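# Clip both heat sinks onto their power modules

## Task

Each of the two heat sinks already sits on its power module. Close each module's spring clip over its heat sink until it clicks shut. At the end, both heat sinks must still be seated on their studs and both modules must lie flat on the table.

## Robot and tools

Robot: two UR-type arms, left_arm and right_arm, each ending in a sixteen-motor, four-digit hand (index, middle, ring, thumb). right_arm has a right hand and left_arm has its mirror image. Calibrated base positions: left_arm at (-0.013, +0.512, +0.049) m and right_arm at (-0.020, -0.353, +0.049) m. Cameras: cam_high, cam_low, cam_left_wrist and cam_right_wrist, each 672x504.

Scene frame: the origin is at table-top height, halfway between the arms. +z points up, +x points out over the table, and left_arm is on the +y side. Positions, velocities and targets in results use this frame.

Each hand has its own hand point. +z runs along the straight fingers toward the tips and +y points out of the palm face. On the right hand +x points away from the thumb; on the left hand +x points toward it. A mast sticks out near the wrist and can hit things.

ROW LAYOUT (48 numbers, each in [-1, 1], always all 48 even if one arm is idle):
1-6: left_arm dx, dy, dz, rx, ry, rz.
7-22: left hand motors.
23-24: left current_limit, speed.
25-30: right_arm pose numbers.
31-46: right hand motors.
47-48: right current_limit, speed.

Pose numbers are offsets, not poses. They are measured from that arm's Hand target as it stood when the action or move began, along the scene axes. 1.0 equals 0.6 m for dx/dy/dz and 180 degrees for rx/ry/rz. rx, ry, rz form one rotation vector about the Hand target position. All zeros means stay at, or return to, the current Hand target. Sending the same offset again moves the arm further.

Motor order: index_mcp, index_abd, index_pip, index_dip, middle_mcp, middle_abd, middle_pip, middle_dip, ring_mcp, ring_abd, ring_pip, ring_dip, thumb_cmc, thumb_axl, thumb_mcp, thumb_ipl. Each value is an absolute goal angle, scaled between that hinge's two stops.
- Open hand: +0.75, 0, +0.58, +0.70 on each finger, and thumb +0.71, +0.68, +0.23, +0.17.
- Lower values curl the fingers toward the palm; a lower thumb_cmc swings the thumb in front of the palm.
- A 0 is a real goal, not "leave alone". To keep a hand as it is, copy back its hand_goal, hand_current_limit and hand_speed.
- current_limit maps -1..+1 to 0..550 mA and also caps speed; it starts at +0.4.
- speed maps to (speed+1)/2 of 8.5 rad/s and starts at -0.6.

TOOLS
- execute_actions(actions, cameras): actions is a list of actions. Each action is a table of up to 15 rows, each row one 1/30 s step. A shorter table repeats its last row to fill the 15 steps. Every row is an offset from the pose at the start of that action. An empty list returns all camera images.
- move(target, speed, blend, stop_force, zero, blocking, cameras): moves each hand point in a straight line toward one 48-number row, or through up to 15 such rows.
  - Every row is an offset from the same starting Hand targets.
  - speed: m/s, 0.002 to 3.6, default 0.25; turning is capped at twice that in rad/s. Give one value, or one per target.
  - blend: corner rounding in metres; 0 stops at each target.
  - stop_force: 3 to 120 N, shared by both arms. An arm stops when its wrist sensor feels that much push against its direction of travel. Use it for slow, careful contact. Do not rely on it while rotating or to detect light nudges. Leave it out when backing away from a contact. It cannot be combined with blocking=false.
  - zero: with stop_force, true re-zeroes moving arms first.
  - Moves last 0.5 to 10 s and do not steer around obstacles.
- wait(seconds 0-10, cameras): lets time pass while holding the last commands.
- stop(cameras): brakes a running move.
- zoom_image(camera, region [x0, y0, x1, y1]): zooms into the latest image; region is in pixels, at most 504 each way.
- zero_wrist_force(arm): tares that arm's wrist sensor.
- read_manual(section): licence text only.
- finished_scene(scene=1): ends the scene permanently.

RESULTS
- Per arm: end_effector_position (m), end_effector_quat_wxyz and velocities; Hand target (the last commanded pose after clipping, which the next offsets start from); joint positions and torques; Wrist force and Wrist torque in the hand's own axes, plus the peak since the last reading.
- Per hand: hand_goal, hand_measured, hand_current_ma and hand_state. hand_state is one word per motor: moving, goal, blocked or overload.
- move adds a "move:" line giving the ending (done, off_target, moving, held, fault) and any limits (paced = the pose was clipped, held = steps were withheld). Neither done nor off_target tells you whether anything was touched.
- A hand point often stops short of its Hand target. If so, command the remaining gap as an offset.
- Lines for MOTOR HOT, TORQUE FAULT, OVER-TEMPERATURE FAULT or HAND FAULT flag trouble. After a HAND FAULT, the remaining motion calls in that reply are skipped.

WHAT TO AVOID
- Each control step limits orientation to 32 degrees from the measured one, so make big turns in stages.
- Arms are stiff. Aiming even slightly past a firm contact, or moving fast into one, can trigger a fault stop: about 150 N of force, or a joint torque limit (wrist joints 24.3 N m).
- Do not let the arms or hands press on each other. The clearance check does not guarantee separation.
- A motor drawing 495 mA or more for 5 s shuts down for 10 s, so don't squeeze hard for long.
- Long pushes or holding a stretched-out arm heat the motors.
- Keep paths away from an arm's own base.
- Never knock anything off the table; that fails the task.
- Don't slam parts, drop them, or push them hard.
- Before finishing, check with the cameras that both clips are latched and both modules lie flat.

Each tool is called by a JSON object that holds its "api" and its "payload".

## Session

{"api": "execute_actions", "payload": {"actions": []}}

Scene clock: 0.00 s.
left_arm: end_effector_position=(+0.2936, +0.2452, +0.3427) hand_goal=(+0.754, +0.000, +0.576, +0.696, +0.754, +0.000, +0.576, +0.696, +0.754, +0.000, +0.576, +0.696, +0.714, +0.678, +0.226, +0.168) hand_measured=(+0.754, +0.000, +0.576, +0.696, +0.754, +0.000, +0.576, +0.696, +0.754, +0.000, +0.576, +0.696, +0.714, +0.678, +0.226, +0.168) hand_current_ma=(+0, +0, +0, +0, +0, +0, +0, +0, +0, +0, +0, +0, +0, +0, +0, +0) hand_state=(goal, goal, goal, goal, goal, goal, goal, goal, goal, goal, goal, goal, goal, goal, goal, goal) hand_current_limit=0.40 hand_speed=-0.60 end_effector_quat_wxyz=(+0.207, +0.283, +0.850, +0.394) | right_arm: end_effector_position=(+0.7481, -0.3886, +0.2124) hand_goal=(+0.754, +0.000, +0.576, +0.696, +0.754, +0.000, +0.576, +0.696, +0.754, +0.000, +0.576, +0.696, +0.714, +0.678, +0.226, +0.168) hand_measured=(+0.754, +0.000, +0.576, +0.696, +0.754, +0.000, +0.576, +0.696, +0.754, +0.000, +0.576, +0.696, +0.714, +0.678, +0.226, +0.168) hand_current_ma=(+0, +0, +0, +0, +0, +0, +0, +0, +0, +0, +0, +0, +0, +0, +0, +0) hand_state=(goal, goal, goal, goal, goal, goal, goal, goal, goal, goal, goal, goal, goal, goal, goal, goal) hand_current_limit=0.40 hand_speed=-0.60 end_effector_quat_wxyz=(-0.213, +0.649, -0.112, +0.722)
Joint positions: left_arm=[2.173 -1.638 -2.04 -1.211 2.481 -1.956] | right_arm=[-0.197 -0.687 1.738 -4.336 -1.208 2.081]
Joint velocities: within noise
Joint torques (N m): no reading
Motor temperatures (°C): left_arm=[23 27 21 34 30 29] | right_arm=[27 26 24 32 38 29]
Wrist force (N): no reading
Wrist torque (N m): no reading
Wrist force, peak (N): no reading
Hand target: left_arm +0.2936, +0.2452, +0.3427; +0.207, +0.283, +0.850, +0.394 | right_arm +0.7481, -0.3886, +0.2124; -0.213, +0.649, -0.112, +0.722

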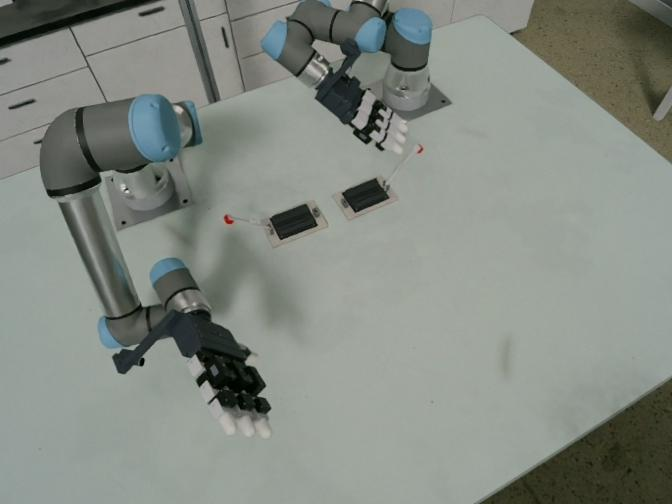

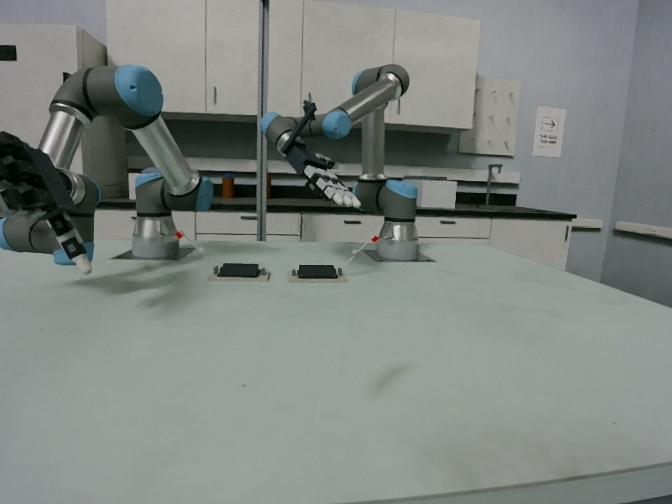

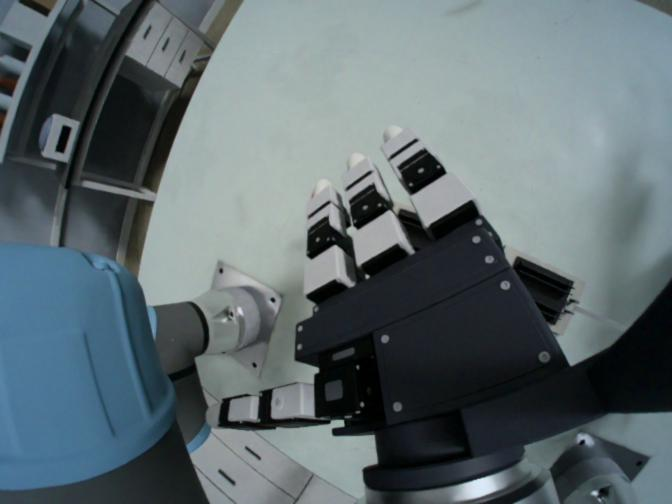

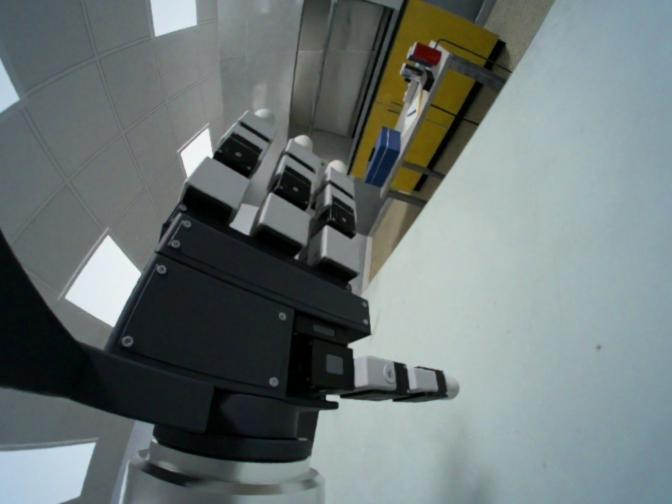

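{"api": "zoom_image", "payload": {"camera": "cam_high", "region": [210, 130, 440, 260]}}

{"api": "zoom_image", "payload": {"camera": "cam_low", "region": [160, 220, 400, 300]}}

{"api": "zoom_image", "payload": {"camera": "cam_high", "region": [220, 190, 340, 260]}}

{"api": "zoom_image", "payload": {"camera": "cam_high", "region": [325, 135, 435, 225]}}

Scaled by 2.191 from the camera's 672x504 image, which has a finer 960x720 frame.

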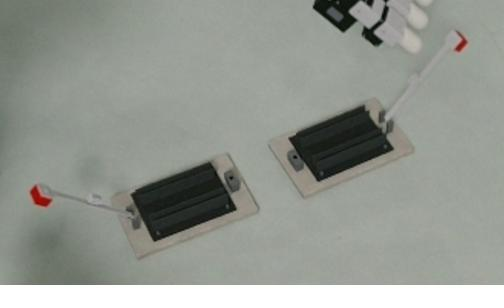

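Scaled by 2.100 from the camera's 672x504 image, which has a finer 960x720 frame.

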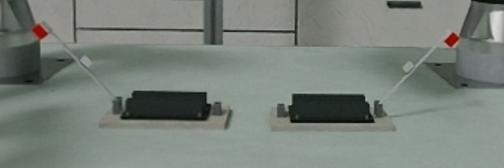

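Scaled by 4.200 from the camera's 672x504 image, which has a finer 960x720 frame.

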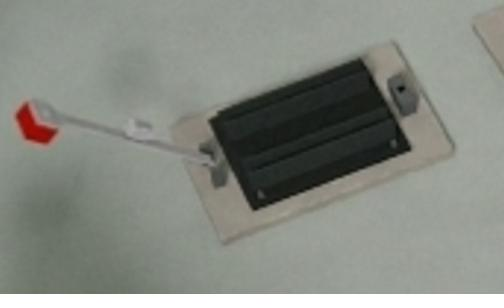

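Scaled by 4.582 from the camera's 672x504 image, which has a finer 960x720 frame.

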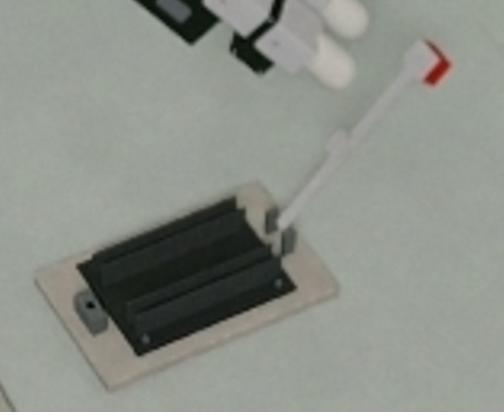

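{"api": "move", "payload": {"target": [0,0,0.05,-0.2642,0.1388,0.1897, -0.068,0,-0.30,-0.174, 0.754,0,0.576,0.696, -0.068,0,-0.30,-0.174, 0.714,0.678,0.226,0.168, 0.4,-0.6, 0,0,0,0,0,0, 0.754,0,0.576,0.696, 0.754,0,0.576,0.696, 0.754,0,0.576,0.696, 0.714,0.678,0.226,0.168, 0.4,-0.6], "cameras": ["all"]}}

Scene clock: 118.40 s.
left_arm: end_effector_position=(+0.2936, +0.2452, +0.3727) hand_goal=(-0.068, +0.000, -0.300, -0.174, +0.754, +0.000, +0.576, +0.696, -0.068, +0.000, -0.300, -0.174, +0.714, +0.678, +0.226, +0.168) hand_measured=(-0.050, +0.000, -0.296, -0.172, +0.756, +0.000, +0.576, +0.696, -0.048, +0.000, -0.294, -0.172, +0.716, +0.678, +0.224, +0.168) hand_current_ma=(+37, +0, +6, +3, +1, +0, +1, +0, +47, +0, +7, +3, +3, -1, -3, +0) hand_state=(goal, goal, goal, goal, goal, goal, goal, goal, blocked, goal, goal, goal, goal, goal, goal, goal) hand_current_limit=0.40 hand_speed=-0.60 end_effector_quat_wxyz=(+0.000, +0.000, +1.000, +0.000) | right_arm: end_effector_position=(+0.7481, -0.3886, +0.2124) hand_goal=(+0.754, +0.000, +0.576, +0.696, +0.754, +0.000, +0.576, +0.696, +0.754, +0.000, +0.576, +0.696, +0.714, +0.678, +0.226, +0.168) hand_measured=(+0.752, +0.002, +0.576, +0.696, +0.752, +0.002, +0.576, +0.696, +0.752, +0.002, +0.576, +0.696, +0.712, +0.678, +0.226, +0.168) hand_current_ma=(-6, +3, +2, +0, -7, +3, +2, +0, -7, +3, +2, +0, -6, -3, -1, -1) hand_state=(goal, goal, goal, goal, goal, goal, goal, goal, goal, goal, goal, goal, goal, goal, goal, goal) hand_current_limit=0.40 hand_speed=-0.60 end_effector_quat_wxyz=(-0.213, +0.649, -0.112, +0.722)
Joint positions: left_arm=[2.576 -1.507 -1.72 -1.485 1.571 -2.109] | right_arm=[-0.197 -0.687 1.738 -4.336 -1.208 2.081]
Joint torques (N m): left_arm=[10.03 27.12 31.35 0.05 -3.06 1.26] | right_arm=[0.23 -41.96 -11.2 -0.87 -0.26 -0.02]
Wrist force (N): left_arm=[0.2 0.1 0.2] | right_arm=[-0.2 -0.3 0.1]
Wrist torque (N m): left_arm=[0.06 -0.03 0.01] | right_arm=[-0.04 0.02 -0.03]
Wrist force, peak (N): left_arm=[-0.2 0.4 -0.6] | right_arm=[0.2 -0.4 -0.4]
Hand target: left_arm +0.2936, +0.2452, +0.3727; +0.000, +0.000, +1.000, +0.000 | right_arm +0.7481, -0.3886, +0.2124; -0.213, +0.649, -0.112, +0.722
Off the commanded pose: left_arm 0.000 m, 0 deg | right_arm 0.000 m, 0 deg.
move: done

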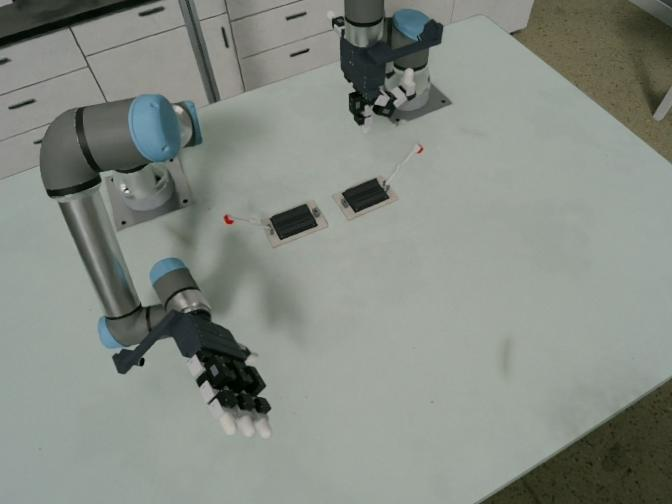

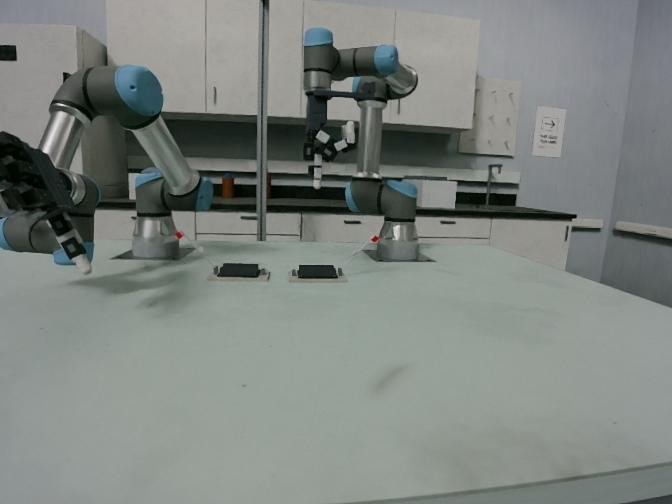

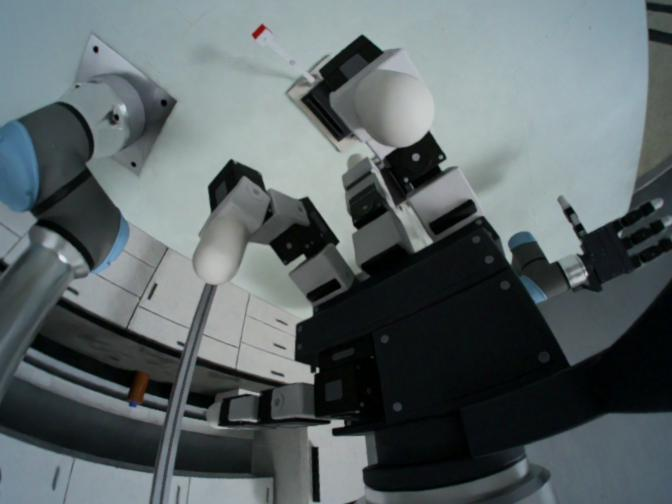

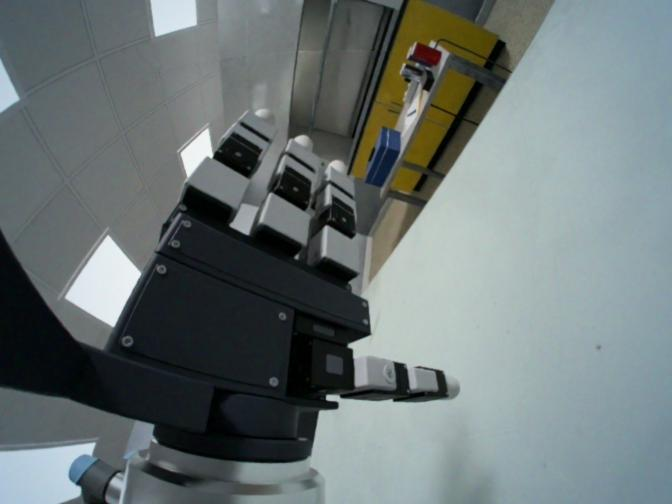

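{"api": "move", "payload": {"target": [0,0,-0.16667,0,0,0, -0.068,0,-0.30,-0.174, 0.754,0,0.576,0.696, -0.068,0,-0.30,-0.174, 0.714,0.678,0.226,0.168, 0.4,-0.6, 0,0,0,0,0,0, 0.754,0,0.576,0.696, 0.754,0,0.576,0.696, 0.754,0,0.576,0.696, 0.714,0.678,0.226,0.168, 0.4,-0.6], "cameras": ["cam_high","cam_low","cam_left_wrist"]}}

{"api": "zoom_image", "payload": {"camera": "cam_high", "region": [310, 80, 450, 220]}}

{"api": "zoom_image", "payload": {"camera": "cam_low", "region": [250, 180, 410, 300]}}

{"api": "zoom_image", "payload": {"camera": "cam_left_wrist", "region": [180, 0, 440, 200]}}

Scene clock: 138.30 s.
left_arm: end_effector_position=(+0.2936, +0.2452, +0.2728) hand_goal=(-0.068, +0.000, -0.300, -0.174, +0.754, +0.000, +0.576, +0.696, -0.068, +0.000, -0.300, -0.174, +0.714, +0.678, +0.226, +0.168) hand_measured=(-0.052, +0.000, -0.296, -0.172, +0.756, +0.000, +0.576, +0.696, -0.048, +0.000, -0.294, -0.172, +0.716, +0.678, +0.224, +0.168) hand_current_ma=(+33, +0, +6, +3, +1, +0, +1, +0, +42, +0, +7, +3, +3, -1, -4, +0) hand_state=(goal, goal, goal, goal, goal, goal, goal, goal, goal, goal, goal, goal, goal, goal, goal, goal) hand_current_limit=0.40 hand_speed=-0.60 end_effector_quat_wxyz=(+0.000, +0.000, +1.000, +0.000) | right_arm: end_effector_position=(+0.7481, -0.3886, +0.2124) hand_goal=(+0.754, +0.000, +0.576, +0.696, +0.754, +0.000, +0.576, +0.696, +0.754, +0.000, +0.576, +0.696, +0.714, +0.678, +0.226, +0.168) hand_measured=(+0.752, +0.002, +0.576, +0.696, +0.752, +0.002, +0.576, +0.696, +0.752, +0.002, +0.576, +0.696, +0.712, +0.678, +0.226, +0.168) hand_current_ma=(-6, +3, +2, +0, -7, +3, +2, +0, -7, +3, +2, +0, -6, -3, -1, -1) hand_state=(goal, goal, goal, goal, goal, goal, goal, goal, goal, goal, goal, goal, goal, goal, goal, goal) hand_current_limit=0.40 hand_speed=-0.60 end_effector_quat_wxyz=(-0.213, +0.649, -0.112, +0.722)
Joint positions: left_arm=[2.577 -1.56 -1.931 -1.221 1.57 -2.109] | right_arm=[-0.197 -0.687 1.738 -4.336 -1.208 2.081]
Joint torques (N m): left_arm=[-9.55 12.9 10.29 4.79 2.96 -1.52] | right_arm=[0.06 -41.78 -10.9 -1.13 -0.32 -0.17]
Wrist force (N): left_arm=[-0.4 0.2 0.2] | right_arm=[-0.1 -0.2 0.0]
Wrist torque (N m): left_arm=[0.06 0.03 -0.09] | right_arm=[-0.03 0.00 -0.02]
Wrist force, peak (N): left_arm=[-0.2 0.6 1.3] | right_arm=[-0.4 -0.3 -0.4]
Hand target: left_arm +0.2936, +0.2452, +0.2727; +0.000, +0.000, +1.000, +0.000 | right_arm +0.7481, -0.3886, +0.2124; -0.213, +0.649, -0.112, +0.722
Off the commanded pose: left_arm 0.000 m, 0 deg | right_arm 0.000 m, 0 deg.
move: done
Images, in order (width x height): cam_high 672x504, cam_low 672x504, cam_left_wrist 672x504.

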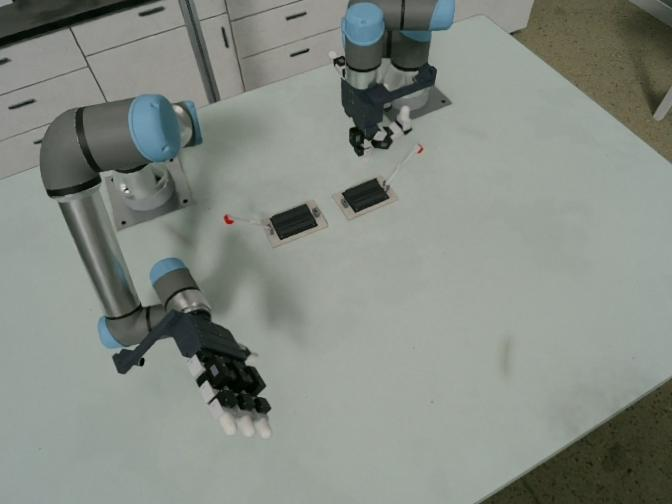

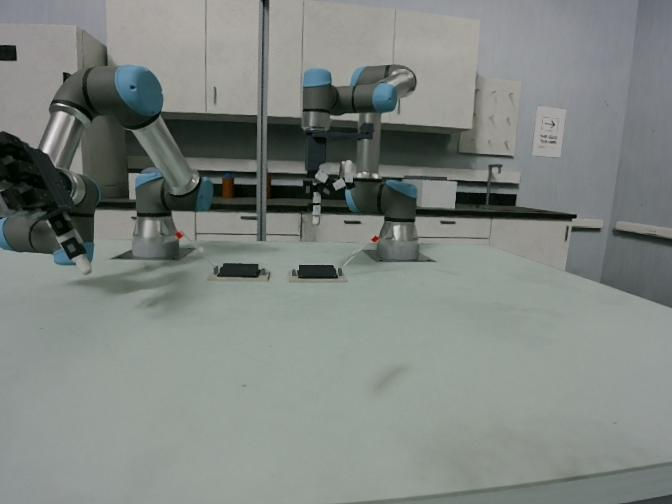

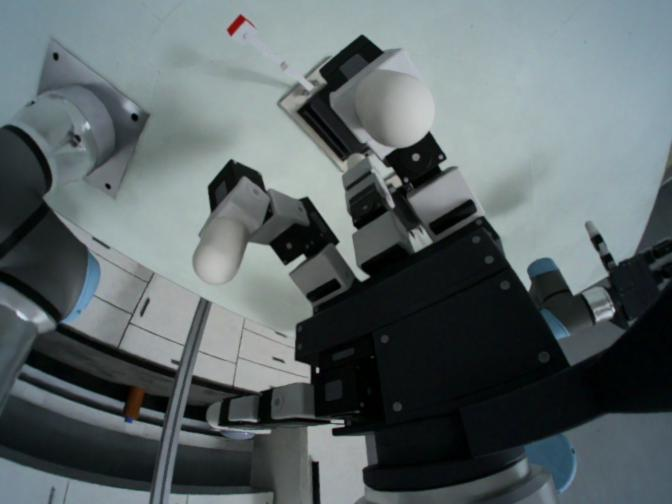

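Scaled by 3.600 from the camera's 672x504 image, which has a finer 960x720 frame.

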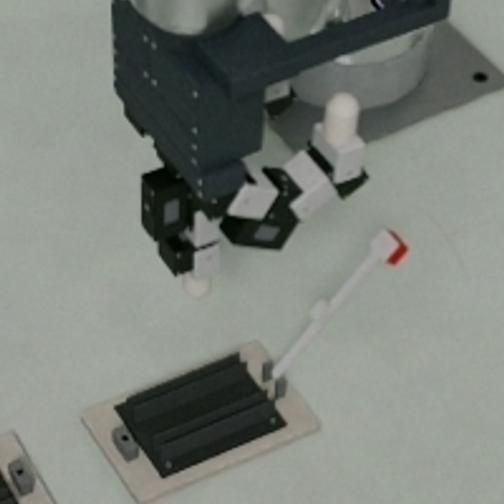

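Scaled by 3.150 from the camera's 672x504 image, which has a finer 960x720 frame.

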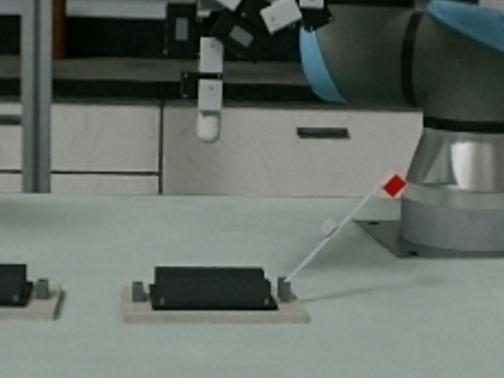

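Scaled by 1.938 from the camera's 672x504 image, which has a finer 960x720 frame.

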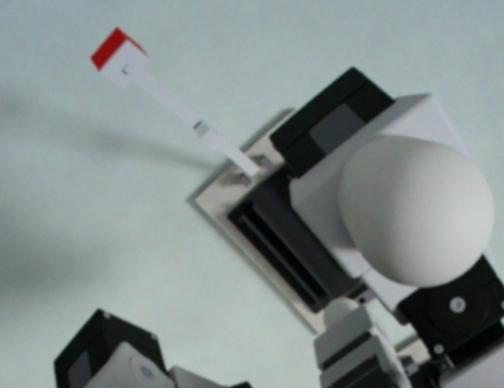

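{"api": "move", "payload": {"target": [-0.0527,0.36,0.05,0,0,0, -0.068,0,-0.30,-0.174, 0.754,0,0.576,0.696, -0.068,0,-0.30,-0.174, 0.714,0.678,0.226,0.168, 0.4,-0.6, 0,0,0,0,0,0, 0.754,0,0.576,0.696, 0.754,0,0.576,0.696, 0.754,0,0.576,0.696, 0.714,0.678,0.226,0.168, 0.4,-0.6], "cameras": ["cam_high","cam_low","cam_left_wrist"], "speed": 0.2}}

{"api": "zoom_image", "payload": {"camera": "cam_high", "region": [320, 60, 460, 220]}}

{"api": "zoom_image", "payload": {"camera": "cam_low", "region": [280, 180, 440, 300]}}

{"api": "zoom_image", "payload": {"camera": "cam_left_wrist", "region": [180, 0, 440, 260]}}

Scene clock: 169.27 s.
left_arm: end_effector_position=(+0.2620, +0.4611, +0.3027) hand_goal=(-0.068, +0.000, -0.300, -0.174, +0.754, +0.000, +0.576, +0.696, -0.068, +0.000, -0.300, -0.174, +0.714, +0.678, +0.226, +0.168) hand_measured=(-0.052, +0.000, -0.296, -0.172, +0.754, +0.000, +0.576, +0.696, -0.048, +0.000, -0.294, -0.172, +0.716, +0.678, +0.224, +0.168) hand_current_ma=(+33, +0, +6, +3, +0, +0, +1, +0, +42, +0, +7, +3, +2, -1, -4, +0) hand_state=(goal, goal, goal, goal, goal, goal, goal, goal, goal, goal, goal, goal, goal, goal, goal, goal) hand_current_limit=0.40 hand_speed=-0.60 end_effector_quat_wxyz=(+0.000, +0.000, +1.000, +0.000) | right_arm: end_effector_position=(+0.7481, -0.3886, +0.2124) hand_goal=(+0.754, +0.000, +0.576, +0.696, +0.754, +0.000, +0.576, +0.696, +0.754, +0.000, +0.576, +0.696, +0.714, +0.678, +0.226, +0.168) hand_measured=(+0.752, +0.002, +0.576, +0.696, +0.752, +0.002, +0.576, +0.696, +0.752, +0.002, +0.576, +0.696, +0.712, +0.678, +0.226, +0.168) hand_current_ma=(-6, +3, +2, +0, -7, +3, +2, +0, -7, +3, +2, +0, -6, -3, -1, -1) hand_state=(goal, goal, goal, goal, goal, goal, goal, goal, goal, goal, goal, goal, goal, goal, goal, goal) hand_current_limit=0.40 hand_speed=-0.60 end_effector_quat_wxyz=(-0.213, +0.649, -0.112, +0.722)
Joint positions: left_arm=[3.105 -1.113 -2.184 -1.416 1.57 -1.58] | right_arm=[-0.197 -0.687 1.738 -4.336 -1.208 2.081]
Joint torques (N m): left_arm=[8.93 9.64 12.78 0.01 -3.18 1.62] | right_arm=[1.7 -42.64 -10.83 -0.89 -0.25 0.04]
Wrist force (N): left_arm=[0.1 0.3 0.1] | right_arm=[-0.2 -0.1 0.0]
Wrist torque (N m): left_arm=[0.06 0.00 -0.18] | right_arm=[-0.02 0.03 -0.03]
Wrist force, peak (N): left_arm=[0.1 1.0 0.3] | right_arm=[-0.1 -0.4 -0.5]
Hand target: left_arm +0.2620, +0.4612, +0.3027; +0.000, +0.000, +1.000, +0.000 | right_arm +0.7481, -0.3886, +0.2124; -0.213, +0.649, -0.112, +0.722
Off the commanded pose: left_arm 0.000 m, 0 deg | right_arm 0.000 m, 0 deg.
move: done
Images, in order (width x height): cam_high 672x504, cam_low 672x504, cam_left_wrist 672x504.

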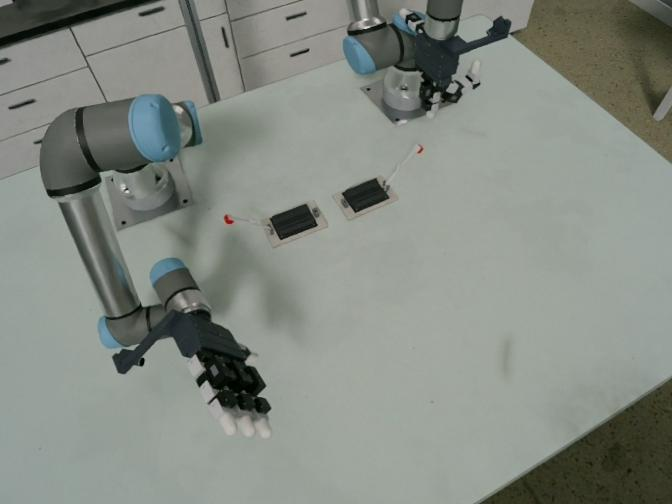

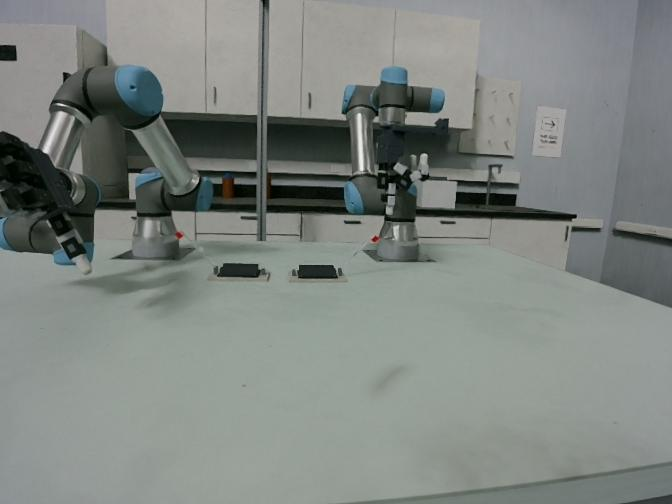

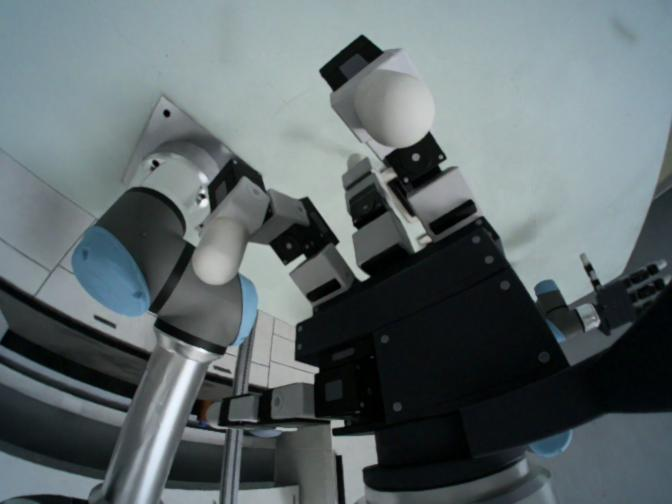

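Scaled by 3.150 from the camera's 672x504 image, which has a finer 960x720 frame.

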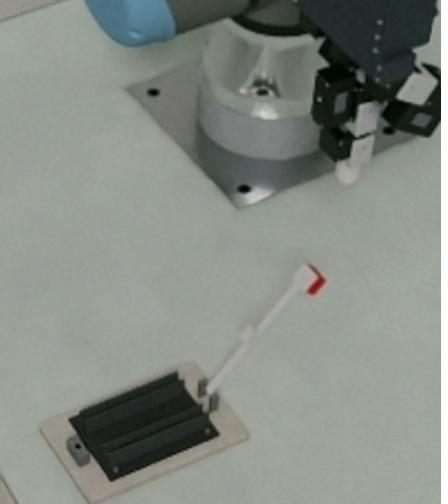

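Scaled by 3.150 from the camera's 672x504 image, which has a finer 960x720 frame.

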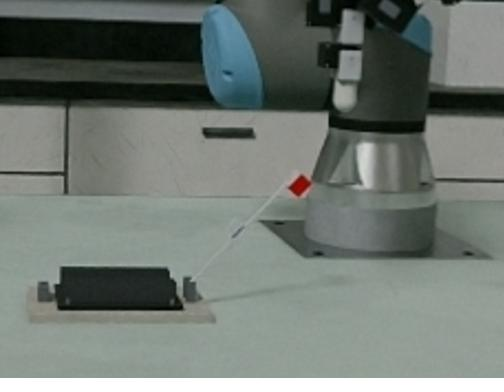

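Scaled by 1.938 from the camera's 672x504 image, which has a finer 960x720 frame.

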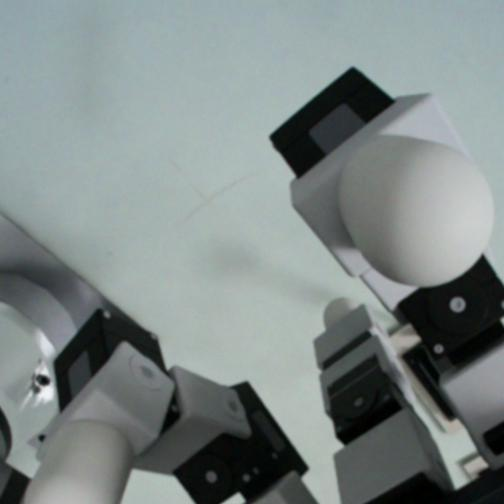

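{"api": "move", "payload": {"target": [0.035,0,-0.16,0,0,0, -0.068,0,-0.30,-0.174, 0.754,0,0.576,0.696, -0.068,0,-0.30,-0.174, 0.714,0.678,0.226,0.168, 0.4,-0.6, -0.785,0.088,0.183,-0.1541,0.5223,0.0810, -0.068,0,-0.30,-0.174, 0.754,0,0.576,0.696, -0.068,0,-0.30,-0.174, 0.714,0.678,0.226,0.168, 0.4,-0.6], "cameras": ["all"], "speed": 0.3}}

{"api": "zoom_image", "payload": {"camera": "cam_high", "region": [320, 60, 460, 220]}}

{"api": "zoom_image", "payload": {"camera": "cam_low", "region": [280, 180, 440, 300]}}

{"api": "zoom_image", "payload": {"camera": "cam_high", "region": [180, 130, 340, 260]}}

{"api": "zoom_image", "payload": {"camera": "cam_low", "region": [130, 180, 290, 300]}}

Scene clock: 232.73 s.
left_arm: end_effector_position=(+0.2830, +0.4612, +0.2067) hand_goal=(-0.068, +0.000, -0.300, -0.174, +0.754, +0.000, +0.576, +0.696, -0.068, +0.000, -0.300, -0.174, +0.714, +0.678, +0.226, +0.168) hand_measured=(-0.052, +0.000, -0.296, -0.172, +0.754, +0.000, +0.576, +0.696, -0.048, +0.000, -0.294, -0.172, +0.716, +0.678, +0.224, +0.168) hand_current_ma=(+33, +0, +6, +3, +0, +0, +1, +0, +42, +0, +7, +3, +2, -1, -4, +0) hand_state=(goal, goal, goal, goal, goal, goal, goal, goal, goal, goal, goal, goal, goal, goal, goal, goal) hand_current_limit=0.40 hand_speed=-0.60 end_effector_quat_wxyz=(+0.000, +0.000, +1.000, +0.000) | right_arm: end_effector_position=(+0.2771, -0.3358, +0.3222) hand_goal=(-0.068, +0.000, -0.300, -0.174, +0.754, +0.000, +0.576, +0.696, -0.068, +0.000, -0.300, -0.174, +0.714, +0.678, +0.226, +0.168) hand_measured=(-0.062, +0.002, -0.296, -0.172, +0.752, +0.002, +0.576, +0.696, -0.062, +0.002, -0.296, -0.172, +0.712, +0.678, +0.224, +0.168) hand_current_ma=(+22, +3, +14, +10, -8, +3, +2, +0, +24, +3, +14, +9, -7, -3, -11, -1) hand_state=(goal, goal, goal, goal, goal, goal, goal, goal, goal, goal, goal, goal, goal, goal, goal, goal) hand_current_limit=0.40 hand_speed=-0.60 end_effector_quat_wxyz=(+0.000, +1.000, -0.001, +0.000)
Joint positions: left_arm=[3.106 -1.266 -2.355 -1.092 1.57 -1.579] | right_arm=[-0.045 -2.013 2.125 -1.684 -1.571 1.473]
Joint torques (N m): left_arm=[1.46 -1.85 9.94 4.52 1.15 -1.16] | right_arm=[7.39 -10.22 -29.02 0.17 -1.96 1.53]
Wrist force (N): left_arm=[0.1 0.4 -0.1] | right_arm=[-3.3 0.0 -3.7]
Wrist torque (N m): left_arm=[0.12 -0.01 -0.16] | right_arm=[0.60 0.73 -0.48]
Wrist force, peak (N): left_arm=[-0.4 0.7 -0.2] | right_arm=[-3.6 -0.5 -3.8]
Hand target: left_arm +0.2830, +0.4612, +0.2067; +0.000, +0.000, +1.000, +0.000 | right_arm +0.2771, -0.3358, +0.3222; +0.000, +1.000, -0.001, +0.000
Off the commanded pose: left_arm 0.000 m, 0 deg | right_arm 0.000 m, 0 deg.
move: done

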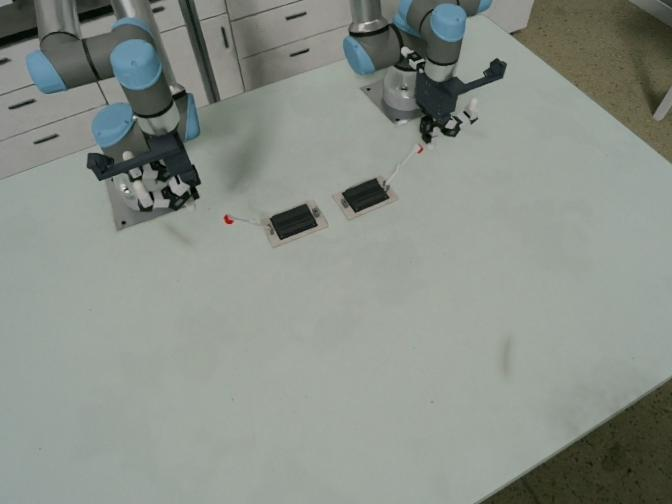

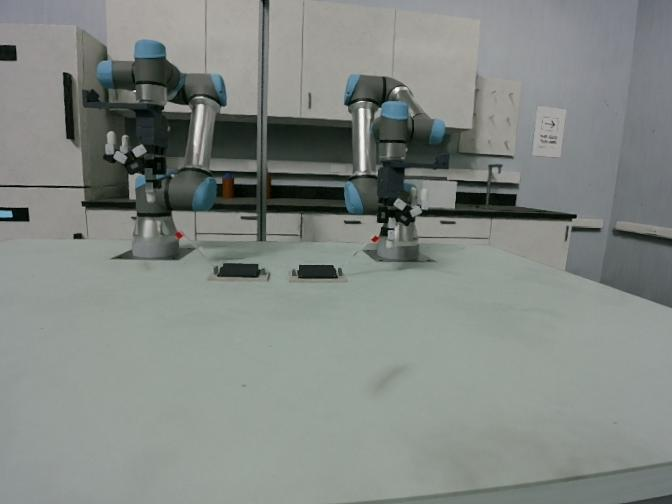

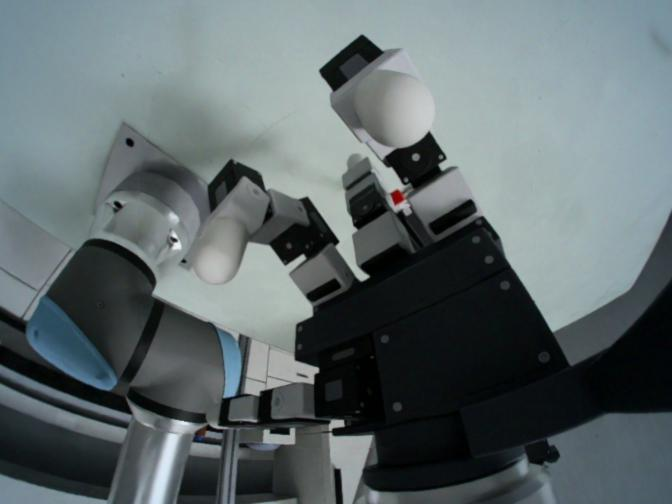

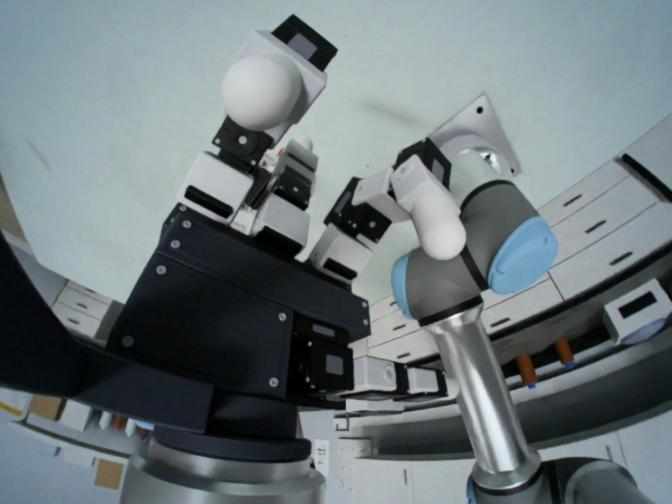

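Scaled by 3.150 from the camera's 672x504 image, which has a finer 960x720 frame.

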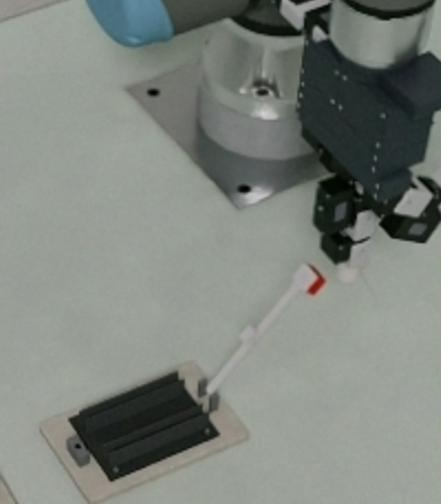

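Scaled by 3.150 from the camera's 672x504 image, which has a finer 960x720 frame.

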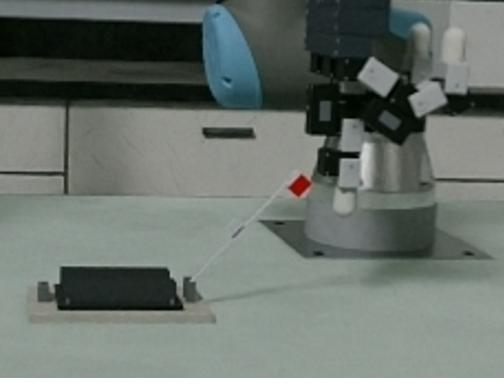

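Scaled by 3.150 from the camera's 672x504 image, which has a finer 960x720 frame.

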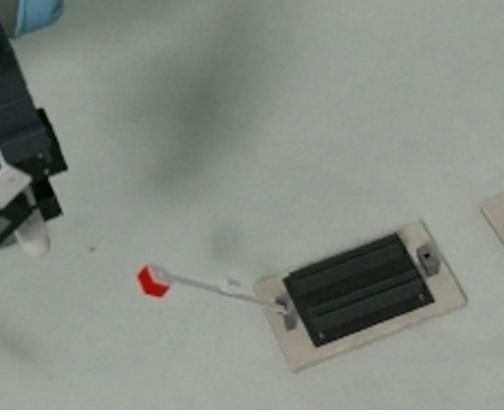

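Scaled by 3.150 from the camera's 672x504 image, which has a finer 960x720 frame.

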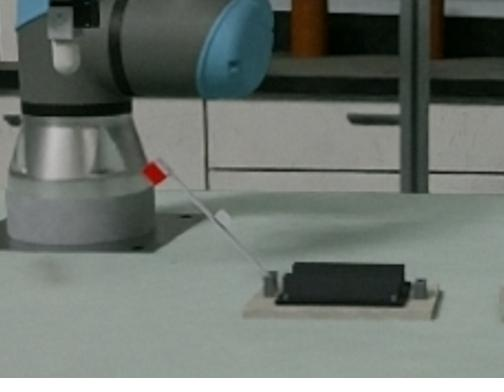

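{"api": "move", "payload": {"target": [0.0167,-0.1583,0,0,0,0, -0.068,0,-0.30,-0.174, 0.754,0,0.576,0.696, -0.068,0,-0.30,-0.174, 0.714,0.678,0.226,0.168, 0.4,-0.6, 0,0,-0.19,0,0,0, -0.068,0,-0.30,-0.174, 0.754,0,0.576,0.696, -0.068,0,-0.30,-0.174, 0.714,0.678,0.226,0.168, 0.4,-0.6], "cameras": ["all"], "speed": 0.06}}

{"api": "zoom_image", "payload": {"camera": "cam_high", "region": [320, 60, 460, 220]}}

{"api": "zoom_image", "payload": {"camera": "cam_low", "region": [280, 180, 440, 300]}}

{"api": "zoom_image", "payload": {"camera": "cam_high", "region": [180, 130, 340, 260]}}

{"api": "zoom_image", "payload": {"camera": "cam_low", "region": [130, 180, 290, 300]}}

Scene clock: 260.60 s.
left_arm: end_effector_position=(+0.2930, +0.3662, +0.2067) hand_goal=(-0.068, +0.000, -0.300, -0.174, +0.754, +0.000, +0.576, +0.696, -0.068, +0.000, -0.300, -0.174, +0.714, +0.678, +0.226, +0.168) hand_measured=(-0.052, +0.000, -0.296, -0.172, +0.246, +0.016, +0.524, +0.696, -0.048, +0.000, -0.294, -0.172, +0.716, +0.678, +0.224, +0.168) hand_current_ma=(+33, +0, +6, +3, -384, +28, -143, +0, +42, +0, +7, +3, +2, -1, -4, +0) hand_state=(goal, goal, goal, goal, blocked, goal, blocked, goal, goal, goal, goal, goal, goal, goal, goal, goal) hand_current_limit=0.40 hand_speed=-0.60 end_effector_quat_wxyz=(+0.000, +0.000, +1.000, +0.000) | right_arm: end_effector_position=(+0.2771, -0.3358, +0.2083) hand_goal=(-0.068, +0.000, -0.300, -0.174, +0.754, +0.000, +0.576, +0.696, -0.068, +0.000, -0.300, -0.174, +0.714, +0.678, +0.226, +0.168) hand_measured=(-0.062, +0.002, -0.296, -0.172, +0.752, +0.002, +0.576, +0.696, -0.062, +0.002, -0.296, -0.172, +0.712, +0.678, +0.224, +0.168) hand_current_ma=(+23, +3, +14, +10, -8, +3, +2, +0, +25, +3, +14, +9, -7, -3, -12, -1) hand_state=(goal, goal, goal, goal, goal, goal, goal, goal, goal, goal, goal, goal, goal, goal, goal, goal) hand_current_limit=0.40 hand_speed=-0.60 end_effector_quat_wxyz=(+0.000, +1.000, -0.001, +0.000)
Joint positions: left_arm=[2.841 -1.429 -2.236 -1.047 1.57 -1.844] | right_arm=[-0.045 -1.916 2.375 -2.03 -1.571 1.473]
Joint torques (N m): left_arm=[-11.9 1.66 27.99 4.92 1.47 -1.42] | right_arm=[7.1 1.35 -14.09 -4.41 -2.09 1.44]
Wrist force (N): left_arm=[2.1 5.2 -4.9] | right_arm=[-2.9 -0.5 -3.7]
Wrist torque (N m): left_arm=[-0.04 -0.05 0.01] | right_arm=[0.56 0.67 -0.45]
Wrist force, peak (N): left_arm=[1.5 8.4 -14.1] | right_arm=[-3.3 -0.3 -4.1]
Hand target: left_arm +0.2930, +0.3662, +0.2067; +0.000, +0.000, +1.000, +0.000 | right_arm +0.2771, -0.3358, +0.2082; +0.000, +1.000, -0.001, +0.000
Off the commanded pose: left_arm 0.000 m, 0 deg | right_arm 0.000 m, 0 deg.
move: done

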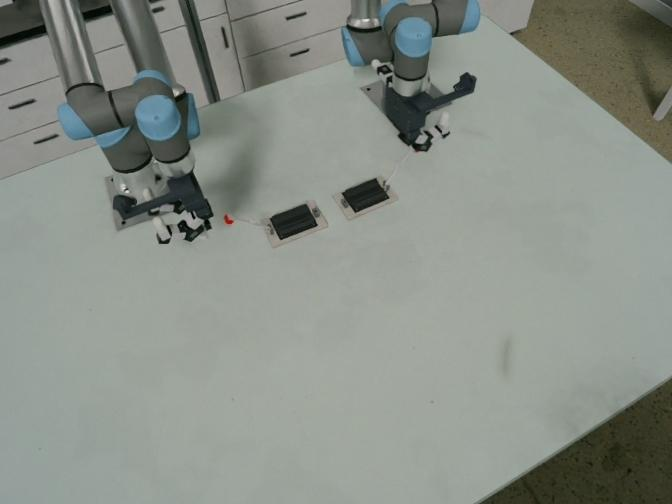

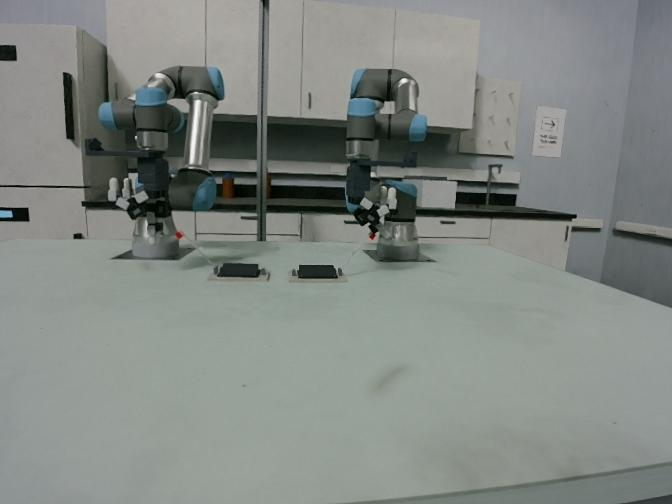

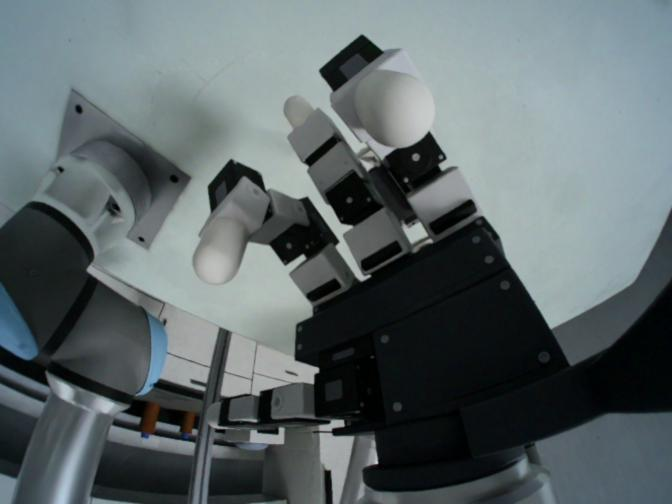

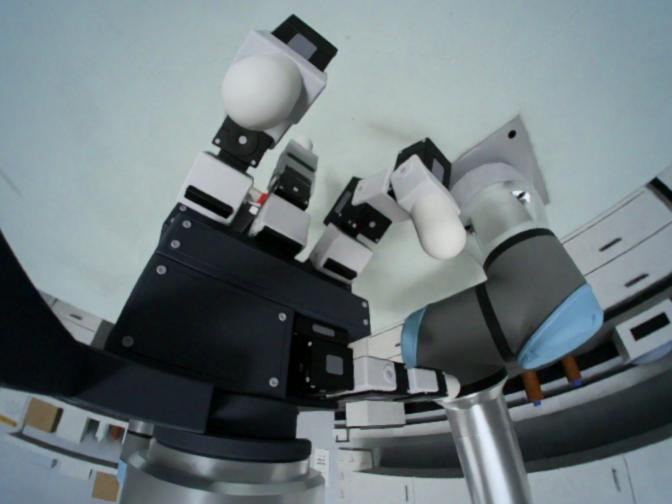

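Scaled by 3.150 from the camera's 672x504 image, which has a finer 960x720 frame.

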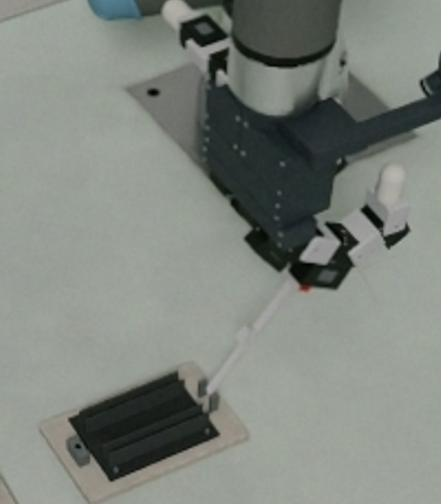

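Scaled by 3.150 from the camera's 672x504 image, which has a finer 960x720 frame.

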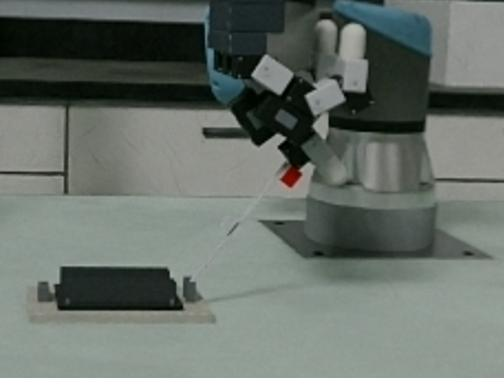

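Scaled by 3.150 from the camera's 672x504 image, which has a finer 960x720 frame.

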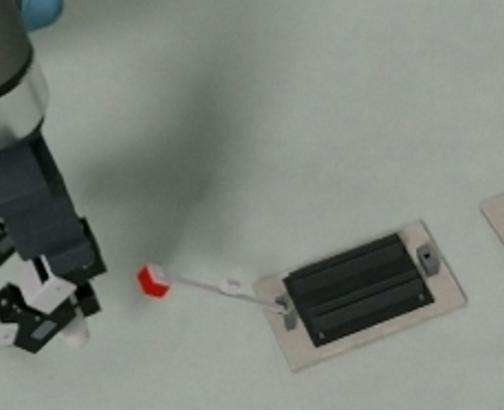

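Scaled by 3.150 from the camera's 672x504 image, which has a finer 960x720 frame.

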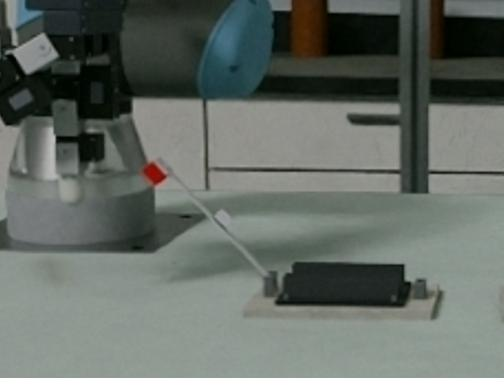

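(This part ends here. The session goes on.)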